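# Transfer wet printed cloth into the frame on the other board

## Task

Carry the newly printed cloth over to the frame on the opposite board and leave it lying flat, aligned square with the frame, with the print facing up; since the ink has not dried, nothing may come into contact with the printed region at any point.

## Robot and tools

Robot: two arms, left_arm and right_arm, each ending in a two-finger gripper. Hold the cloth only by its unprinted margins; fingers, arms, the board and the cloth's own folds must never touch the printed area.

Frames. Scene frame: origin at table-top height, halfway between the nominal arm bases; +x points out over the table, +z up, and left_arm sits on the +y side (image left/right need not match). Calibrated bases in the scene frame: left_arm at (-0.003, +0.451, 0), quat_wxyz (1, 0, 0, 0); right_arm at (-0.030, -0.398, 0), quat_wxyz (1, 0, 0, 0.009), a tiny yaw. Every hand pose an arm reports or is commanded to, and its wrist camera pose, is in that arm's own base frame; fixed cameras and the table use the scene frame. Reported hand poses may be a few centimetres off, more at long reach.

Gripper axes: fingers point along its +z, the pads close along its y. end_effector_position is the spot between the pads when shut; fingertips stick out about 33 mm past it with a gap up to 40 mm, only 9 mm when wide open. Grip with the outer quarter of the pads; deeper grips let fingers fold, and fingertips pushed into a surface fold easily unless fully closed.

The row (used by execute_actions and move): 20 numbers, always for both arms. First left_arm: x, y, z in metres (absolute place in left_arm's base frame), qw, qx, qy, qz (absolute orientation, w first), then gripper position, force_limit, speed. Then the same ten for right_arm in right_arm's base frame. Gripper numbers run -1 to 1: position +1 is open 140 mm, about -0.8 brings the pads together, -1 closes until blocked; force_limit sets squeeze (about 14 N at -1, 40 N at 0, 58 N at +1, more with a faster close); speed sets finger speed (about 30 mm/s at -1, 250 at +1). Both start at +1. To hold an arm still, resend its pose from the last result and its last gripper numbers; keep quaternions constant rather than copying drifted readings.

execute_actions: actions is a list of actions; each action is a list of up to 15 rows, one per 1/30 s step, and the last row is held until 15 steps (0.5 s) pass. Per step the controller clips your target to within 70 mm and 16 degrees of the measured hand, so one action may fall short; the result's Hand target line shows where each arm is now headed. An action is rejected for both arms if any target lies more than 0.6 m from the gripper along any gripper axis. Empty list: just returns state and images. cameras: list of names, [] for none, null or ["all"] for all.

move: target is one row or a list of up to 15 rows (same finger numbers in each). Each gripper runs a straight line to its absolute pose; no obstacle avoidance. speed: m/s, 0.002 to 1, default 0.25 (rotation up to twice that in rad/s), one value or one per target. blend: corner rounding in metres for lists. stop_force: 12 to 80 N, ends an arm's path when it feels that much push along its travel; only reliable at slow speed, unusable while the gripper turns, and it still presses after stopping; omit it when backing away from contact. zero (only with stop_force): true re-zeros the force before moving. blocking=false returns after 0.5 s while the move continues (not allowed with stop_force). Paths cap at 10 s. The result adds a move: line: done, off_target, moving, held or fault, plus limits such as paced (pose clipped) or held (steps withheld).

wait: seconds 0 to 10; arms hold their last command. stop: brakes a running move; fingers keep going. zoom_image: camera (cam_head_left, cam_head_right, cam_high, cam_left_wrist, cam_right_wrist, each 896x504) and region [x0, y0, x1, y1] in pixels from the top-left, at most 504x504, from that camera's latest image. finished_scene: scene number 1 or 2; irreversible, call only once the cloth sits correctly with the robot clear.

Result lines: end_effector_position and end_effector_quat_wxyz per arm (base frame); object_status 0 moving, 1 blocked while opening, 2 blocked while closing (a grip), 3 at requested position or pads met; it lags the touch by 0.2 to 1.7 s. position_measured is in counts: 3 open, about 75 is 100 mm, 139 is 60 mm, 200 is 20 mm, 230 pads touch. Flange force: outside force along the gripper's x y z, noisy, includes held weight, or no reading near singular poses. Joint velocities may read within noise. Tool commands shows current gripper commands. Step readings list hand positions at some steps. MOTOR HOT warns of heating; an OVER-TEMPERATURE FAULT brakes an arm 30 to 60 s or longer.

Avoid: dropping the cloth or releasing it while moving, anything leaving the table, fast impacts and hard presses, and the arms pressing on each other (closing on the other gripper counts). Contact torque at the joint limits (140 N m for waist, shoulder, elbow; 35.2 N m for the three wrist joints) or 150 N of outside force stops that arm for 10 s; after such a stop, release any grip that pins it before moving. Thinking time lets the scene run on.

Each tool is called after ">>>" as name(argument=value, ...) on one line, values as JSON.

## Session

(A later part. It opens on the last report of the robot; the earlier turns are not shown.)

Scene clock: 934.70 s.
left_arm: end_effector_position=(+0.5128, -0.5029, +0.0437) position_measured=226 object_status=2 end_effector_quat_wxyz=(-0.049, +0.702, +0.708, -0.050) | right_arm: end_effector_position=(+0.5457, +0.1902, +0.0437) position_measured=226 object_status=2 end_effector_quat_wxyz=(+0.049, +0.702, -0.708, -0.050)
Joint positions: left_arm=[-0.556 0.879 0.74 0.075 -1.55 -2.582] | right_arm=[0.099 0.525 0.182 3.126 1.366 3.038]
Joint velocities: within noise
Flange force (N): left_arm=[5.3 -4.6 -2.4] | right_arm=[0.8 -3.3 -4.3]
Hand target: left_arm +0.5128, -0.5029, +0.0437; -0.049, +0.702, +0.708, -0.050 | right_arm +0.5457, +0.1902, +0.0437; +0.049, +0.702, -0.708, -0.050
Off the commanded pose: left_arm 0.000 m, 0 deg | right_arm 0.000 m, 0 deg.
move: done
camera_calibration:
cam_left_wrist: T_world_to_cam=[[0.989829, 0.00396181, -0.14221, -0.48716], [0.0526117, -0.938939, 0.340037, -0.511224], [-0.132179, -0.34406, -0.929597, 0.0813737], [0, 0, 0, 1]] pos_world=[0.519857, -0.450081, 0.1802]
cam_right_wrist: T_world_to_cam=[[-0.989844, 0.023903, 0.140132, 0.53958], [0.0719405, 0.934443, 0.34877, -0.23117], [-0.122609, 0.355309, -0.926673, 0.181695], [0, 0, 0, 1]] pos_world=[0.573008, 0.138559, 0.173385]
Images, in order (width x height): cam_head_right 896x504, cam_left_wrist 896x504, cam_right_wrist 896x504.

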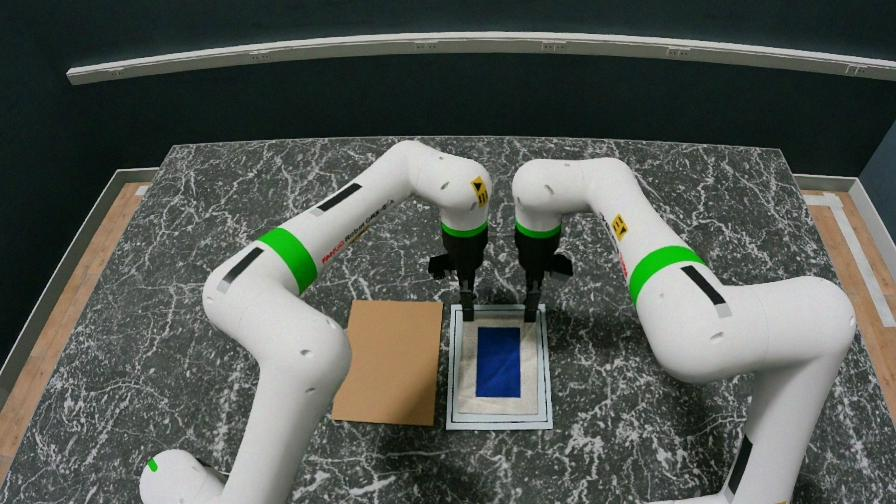

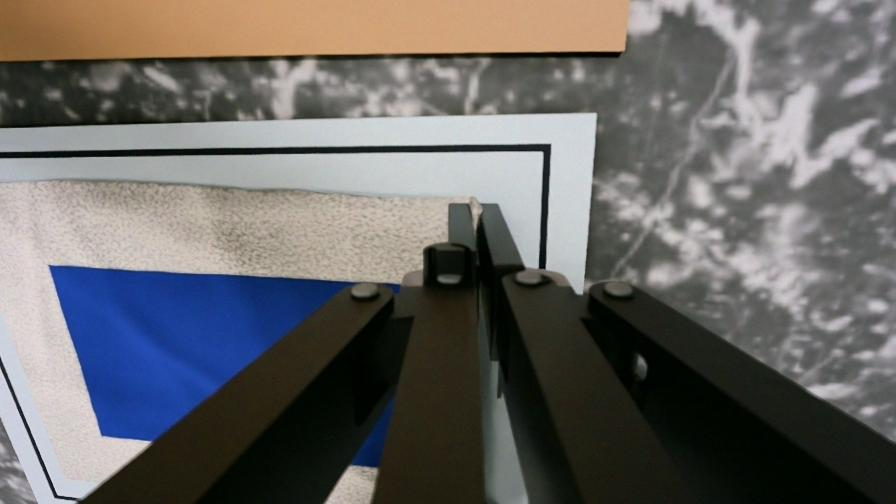

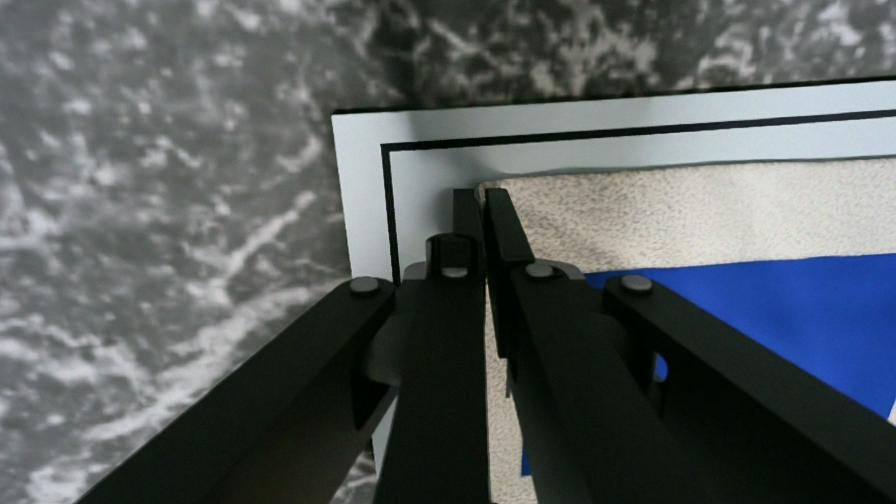

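>>> move(target=[[0.5113, -0.5029, 0.0437, -0.0486, 0.69484, 0.71576, -0.05006, -1, -1, -1, 0.5472, 0.1902, 0.0437, 0.04963, 0.70969, -0.70107, -0.04903, -1, -1, -1],[0.5096, -0.5029, 0.0392, -0.03038, 0.69587, 0.71683, -0.0313, -1, -1, -1, 0.5455, 0.1902, 0.0392, 0.03103, 0.71075, -0.70211, -0.03065, -1, -1, -1]], speed=0.02, cameras=["cam_head_right", "cam_head_left", "cam_left_wrist", "cam_right_wrist"])

>>> zoom_image(camera="cam_head_right", region=[420, 290, 580, 450])

>>> zoom_image(camera="cam_head_left", region=[430, 290, 590, 450])

Scene clock: 970.97 s.
left_arm: end_effector_position=(+0.5096, -0.5029, +0.0393) position_measured=226 object_status=2 end_effector_quat_wxyz=(-0.030, +0.696, +0.717, -0.031) | right_arm: end_effector_position=(+0.5455, +0.1902, +0.0392) position_measured=226 object_status=2 end_effector_quat_wxyz=(+0.031, +0.711, -0.702, -0.031)
Joint positions: left_arm=[-0.571 0.827 0.652 0.05 -1.468 -2.547] | right_arm=[0.103 0.486 0.119 3.133 1.291 3.053]
Joint velocities: within noise
Flange force (N): left_arm=[6.2 -5.0 -18.7] | right_arm=[0.9 -2.7 -8.6]
Hand target: left_arm +0.5096, -0.5029, +0.0392; -0.030, +0.696, +0.717, -0.031 | right_arm +0.5455, +0.1902, +0.0392; +0.031, +0.711, -0.702, -0.031
Off the commanded pose: left_arm 0.000 m, 0 deg | right_arm 0.000 m, 0 deg.
move: done
camera_calibration:
cam_left_wrist: T_world_to_cam=[[0.995617, 0.0248897, -0.0901508, -0.479118], [0.0544181, -0.93813, 0.341981, -0.510096], [-0.0760614, -0.345388, -0.935372, 0.0477127], [0, 0, 0, 1]] pos_world=[0.508406, -0.450132, 0.175879]
cam_right_wrist: T_world_to_cam=[[-0.996108, 0.00307005, 0.0880851, 0.549495], [0.0339724, 0.935545, 0.35157, -0.209186], [-0.0813282, 0.353194, -0.932008, 0.155558], [0, 0, 0, 1]] pos_world=[0.567114, 0.139074, 0.170122]
Images, in order (width x height): cam_head_left 896x504, cam_head_right 896x504, cam_left_wrist 896x504, cam_right_wrist 896x504.

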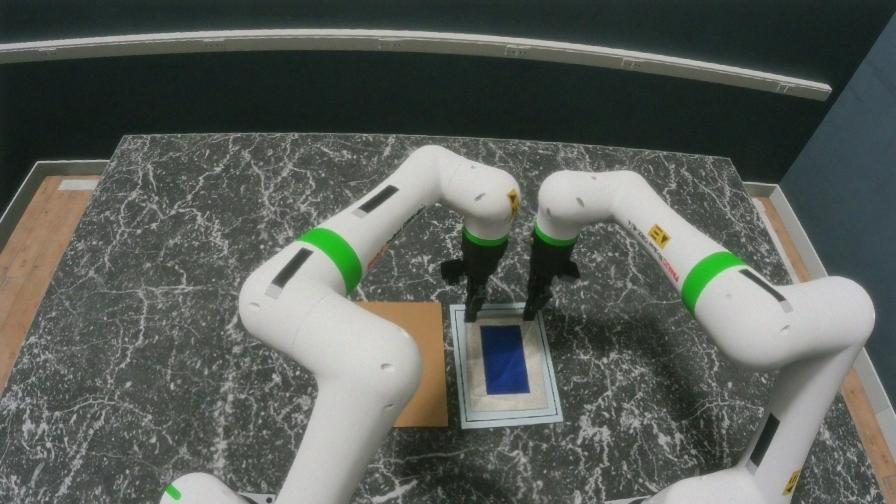

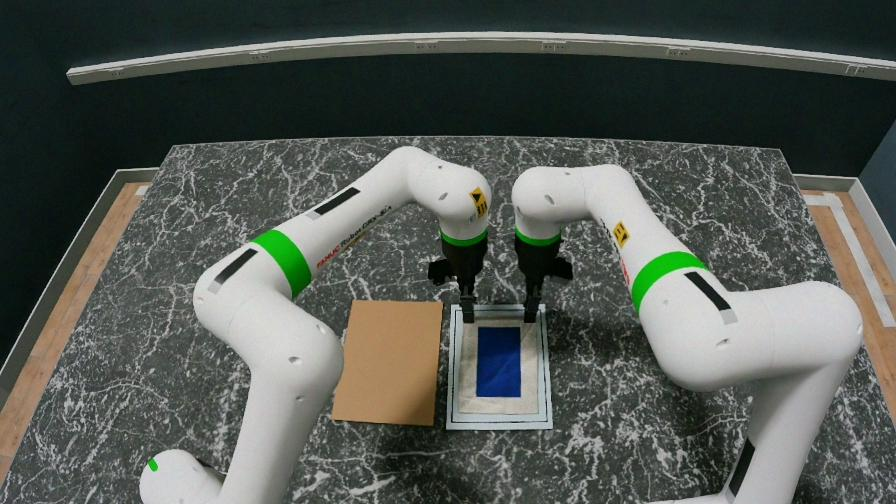

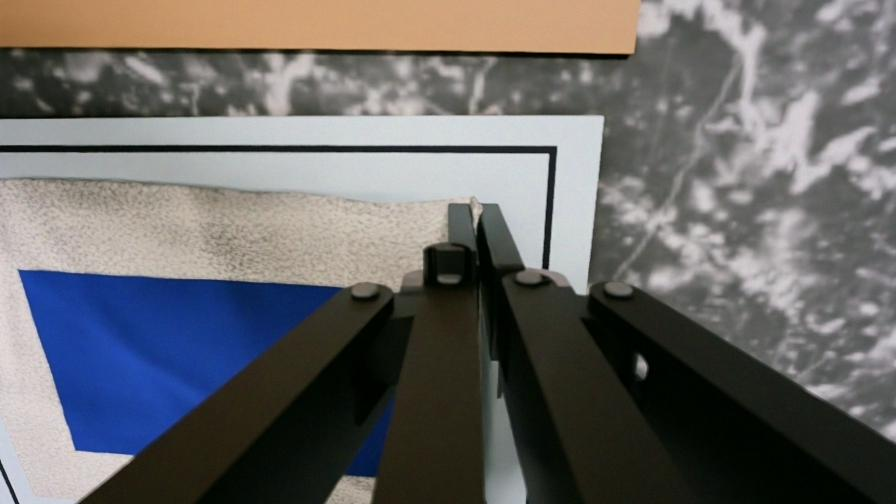

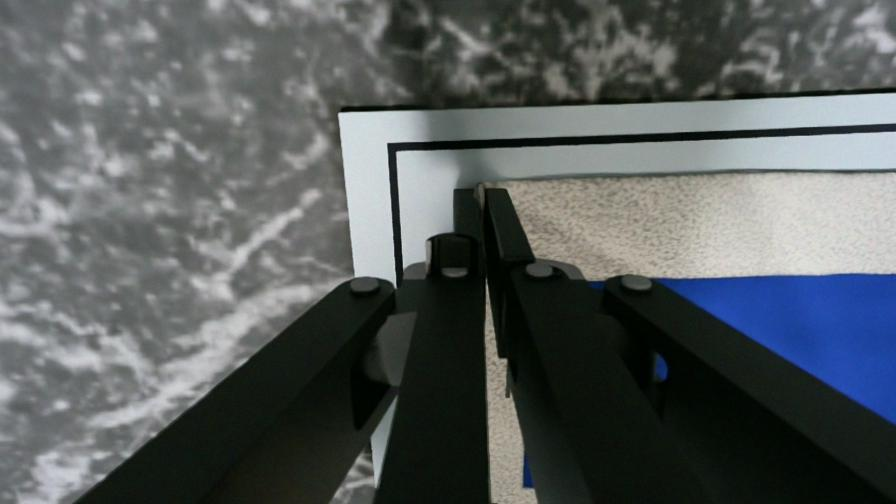

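Scaled by 3.150 from the camera's 896x504 image, which has a finer 1280x720 frame.

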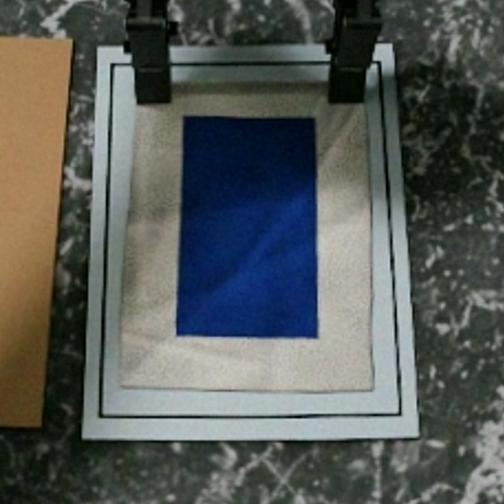

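Scaled by 3.150 from the camera's 896x504 image, which has a finer 1280x720 frame.

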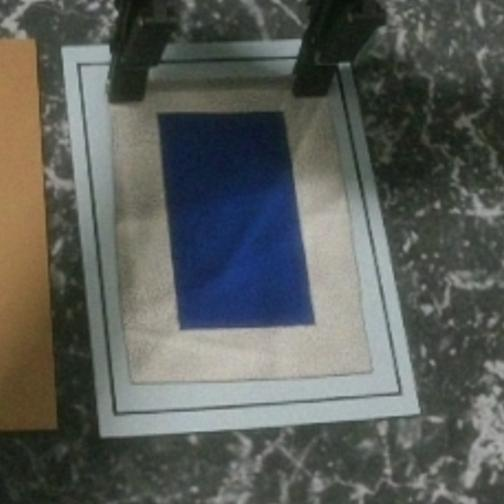

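>>> move(target=[[0.5096, -0.5029, 0.0418, -0.03038, 0.69587, 0.71683, -0.0313, -1, -1, -1, 0.5455, 0.1902, 0.0418, 0.03103, 0.71075, -0.70211, -0.03065, -1, -1, -1],[0.5096, -0.5029, 0.0418, -0.03038, 0.69587, 0.71683, -0.0313, -0.54, -1, -1, 0.5455, 0.1902, 0.0418, 0.03103, 0.71075, -0.70211, -0.03065, -0.54, -1, -1]], speed=0.02, cameras=["cam_head_right", "cam_left_wrist", "cam_right_wrist"])

Scene clock: 981.20 s.
left_arm: end_effector_position=(+0.5096, -0.5029, +0.0418) position_measured=197 object_status=0 end_effector_quat_wxyz=(-0.030, +0.696, +0.717, -0.031) | right_arm: end_effector_position=(+0.5455, +0.1902, +0.0418) position_measured=197 object_status=0 end_effector_quat_wxyz=(+0.031, +0.711, -0.702, -0.031)
Joint positions: left_arm=[-0.571 0.826 0.656 0.049 -1.474 -2.547] | right_arm=[0.103 0.483 0.122 3.133 1.296 3.053]
Joint velocities: within noise
Flange force (N): left_arm=[5.1 -2.9 -3.1] | right_arm=[0.5 -3.8 -4.3]
Hand target: left_arm +0.5096, -0.5029, +0.0418; -0.030, +0.696, +0.717, -0.031 | right_arm +0.5455, +0.1902, +0.0418; +0.031, +0.711, -0.702, -0.031
Off the commanded pose: left_arm 0.000 m, 0 deg | right_arm 0.000 m, 0 deg.
move: done
camera_calibration:
cam_left_wrist: T_world_to_cam=[[0.99561, 0.0248671, -0.0902333, -0.478876], [0.0544083, -0.938208, 0.341768, -0.510978], [-0.0761588, -0.345177, -0.935442, 0.0503017], [0, 0, 0, 1]] pos_world=[0.508406, -0.450132, 0.17848]
cam_right_wrist: T_world_to_cam=[[-0.9961, 0.0030345, 0.0881779, 0.549151], [0.0339718, 0.935546, 0.351567, -0.210096], [-0.0814276, 0.353191, -0.932001, 0.158028], [0, 0, 0, 1]] pos_world=[0.567014, 0.139074, 0.172722]
Images, in order (width x height): cam_head_right 896x504, cam_left_wrist 896x504, cam_right_wrist 896x504.

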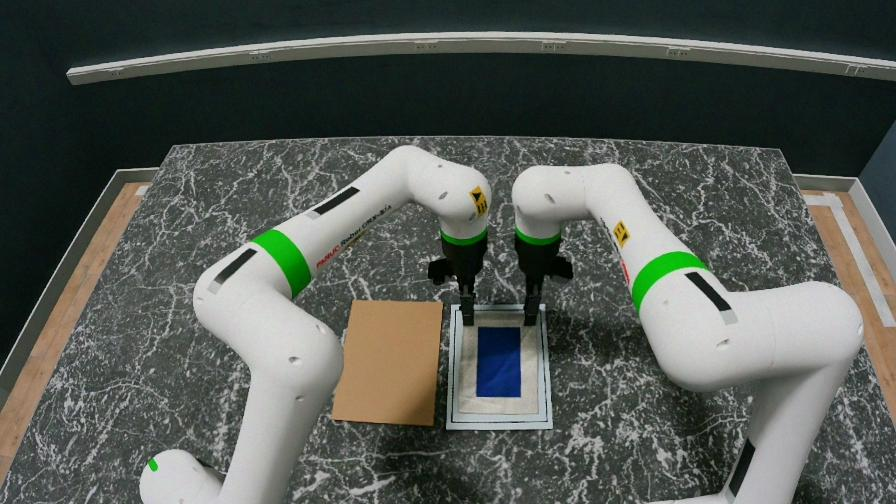

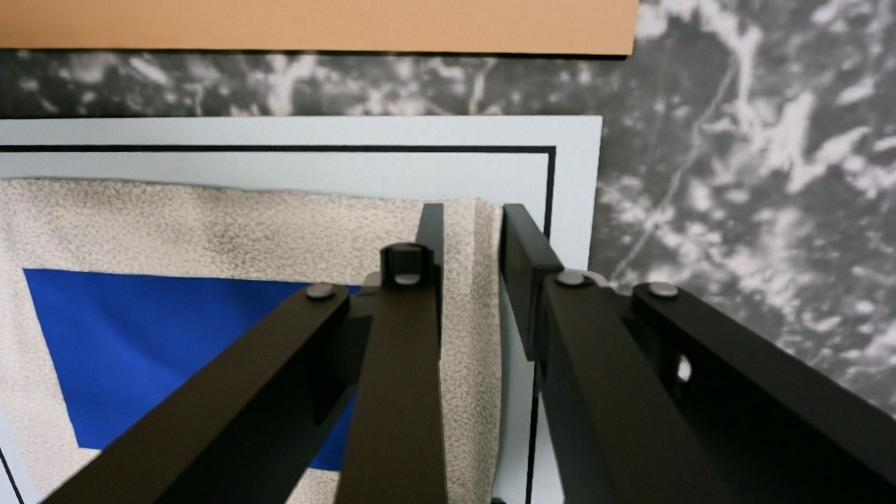

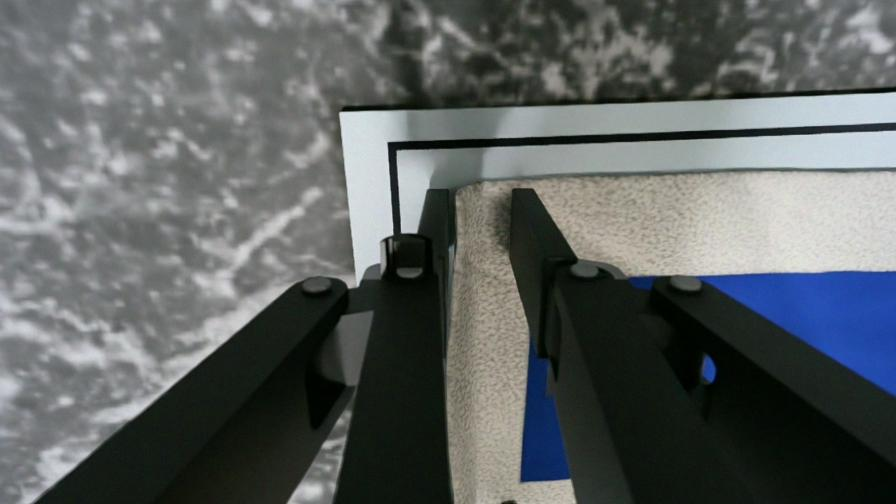

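>>> move(target=[[0.5096, -0.5029, 0.0600, -0.03038, 0.69587, 0.71683, -0.0313, -0.54, -1, -1, 0.5455, 0.1902, 0.0600, 0.03103, 0.71075, -0.70211, -0.03065, -0.54, -1, -1],[0.5096, -0.5029, 0.1500, -0.03038, 0.69587, 0.71683, -0.0313, -0.54, -1, -1, 0.5455, 0.1902, 0.1500, 0.03103, 0.71075, -0.70211, -0.03065, -0.54, -1, -1]], speed=[0.02, 0.1])

>>> zoom_image(camera="cam_head_right", region=[420, 290, 580, 450])

>>> zoom_image(camera="cam_head_left", region=[430, 290, 590, 450])

>>> zoom_image(camera="cam_right_wrist", region=[400, 60, 896, 440])

>>> zoom_image(camera="cam_left_wrist", region=[0, 60, 500, 440])

Scene clock: 996.73 s.
left_arm: end_effector_position=(+0.5096, -0.5028, +0.1499) position_measured=197 object_status=3 end_effector_quat_wxyz=(-0.030, +0.696, +0.717, -0.031) | right_arm: end_effector_position=(+0.5455, +0.1902, +0.1500) position_measured=197 object_status=3 end_effector_quat_wxyz=(+0.031, +0.711, -0.702, -0.031)
Joint positions: left_arm=[-0.571 0.814 0.888 0.05 -1.717 -2.535] | right_arm=[0.103 0.418 0.289 3.134 1.528 3.051]
Joint velocities: within noise
Flange force (N): left_arm=no reading | right_arm=[0.6 -3.6 -4.9]
Hand target: left_arm +0.5096, -0.5029, +0.1500; -0.030, +0.696, +0.717, -0.031 | right_arm +0.5455, +0.1902, +0.1500; +0.031, +0.711, -0.702, -0.031
Off the commanded pose: left_arm 0.000 m, 0 deg | right_arm 0.000 m, 0 deg.
move: done
camera_calibration:
cam_left_wrist: T_world_to_cam=[[0.995604, 0.0249695, -0.0902691, -0.469063], [0.0545164, -0.938205, 0.341759, -0.547974], [-0.0761574, -0.345178, -0.935442, 0.151422], [0, 0, 0, 1]] pos_world=[0.508406, -0.450132, 0.28658]
cam_right_wrist: T_world_to_cam=[[-0.996108, 0.00307005, 0.0880851, 0.539627], [0.0339724, 0.935545, 0.35157, -0.248172], [-0.0813282, 0.353194, -0.932008, 0.258909], [0, 0, 0, 1]] pos_world=[0.567014, 0.139074, 0.281022]

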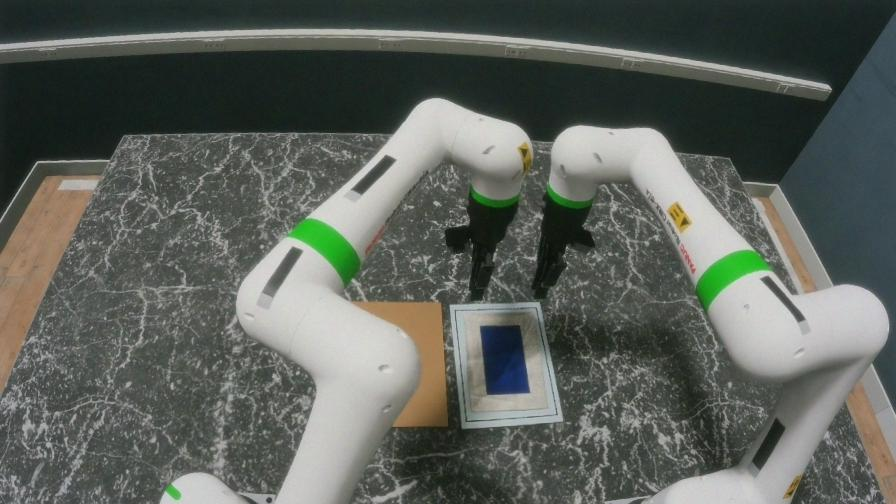

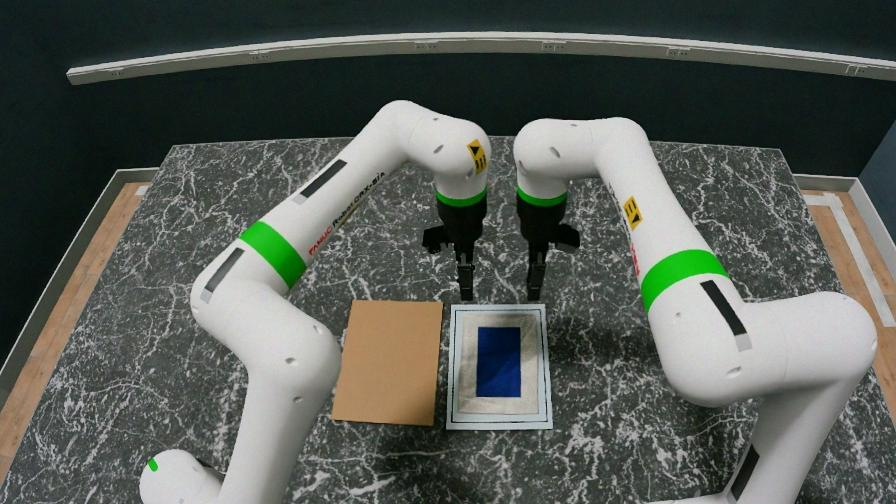

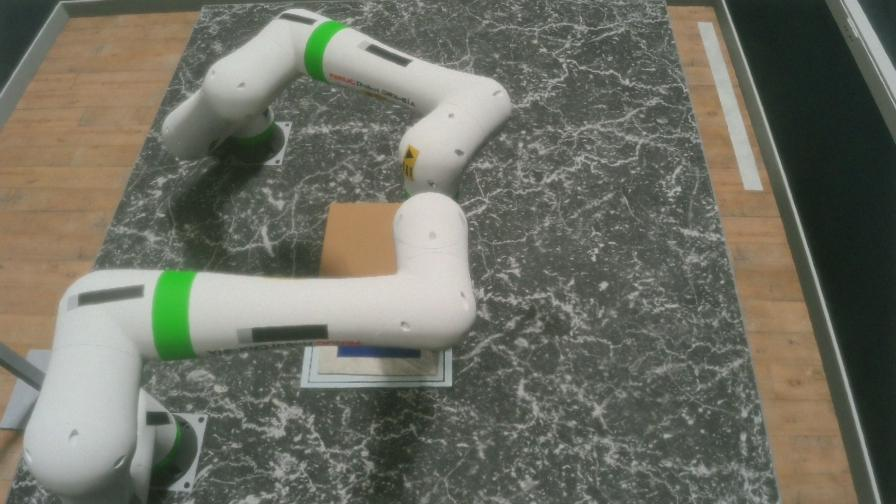

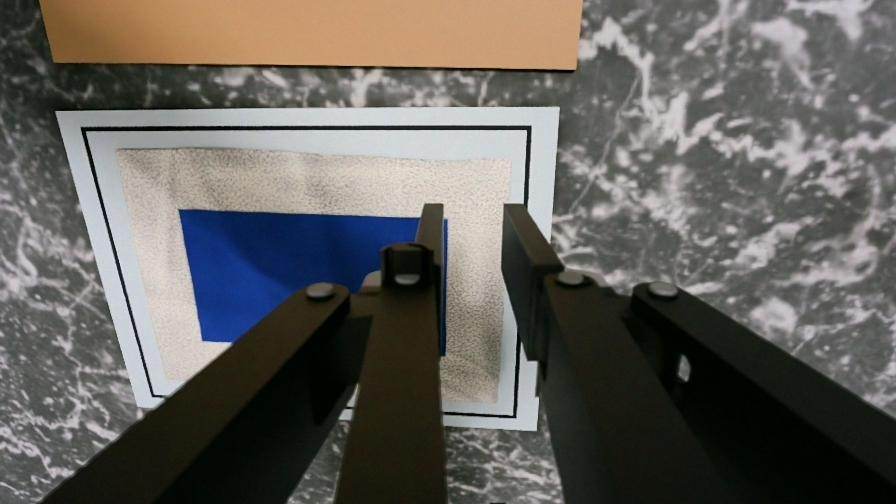

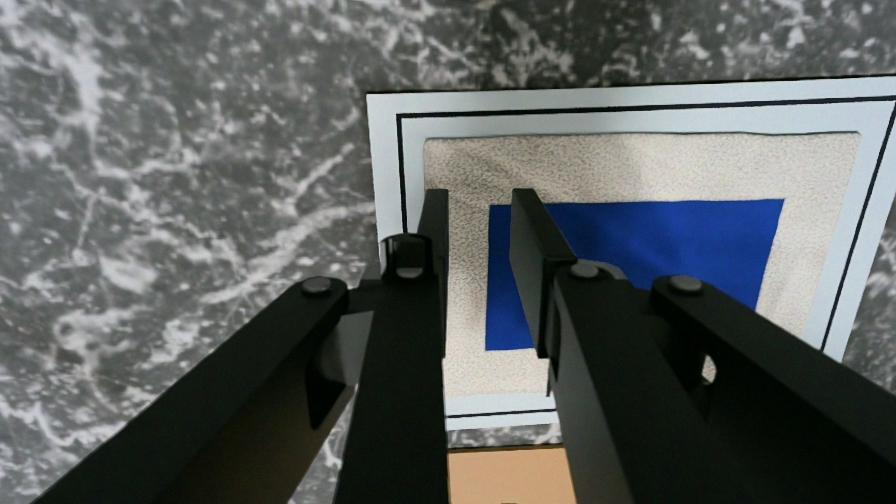

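Scaled by 3.150 from the camera's 896x504 image, which has a finer 1280x720 frame.

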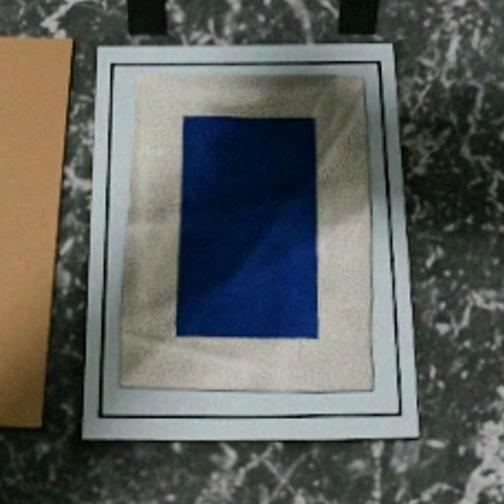

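Scaled by 3.150 from the camera's 896x504 image, which has a finer 1280x720 frame.

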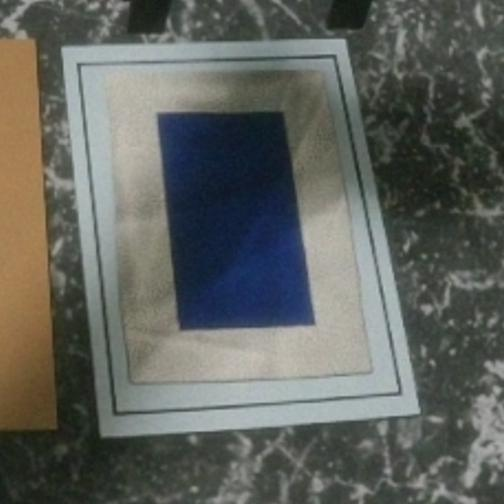

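Scaled by 1.016 from the camera's 896x504 image, which has a finer 1280x720 frame.

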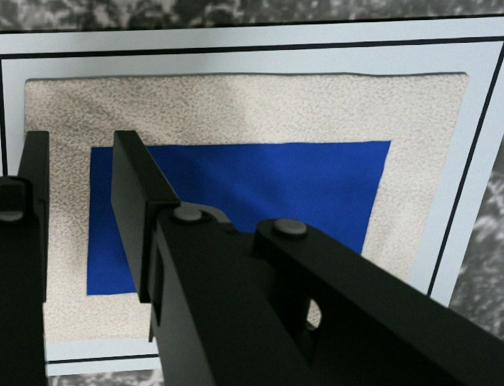

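Scaled by 1.008 from the camera's 896x504 image, which has a finer 1280x720 frame.

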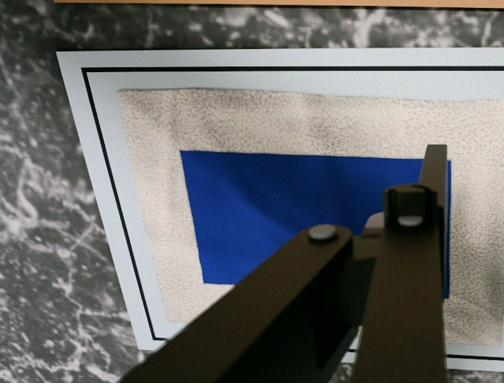

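>>> finished_scene(scene=2)

The scene is finished: the task was done.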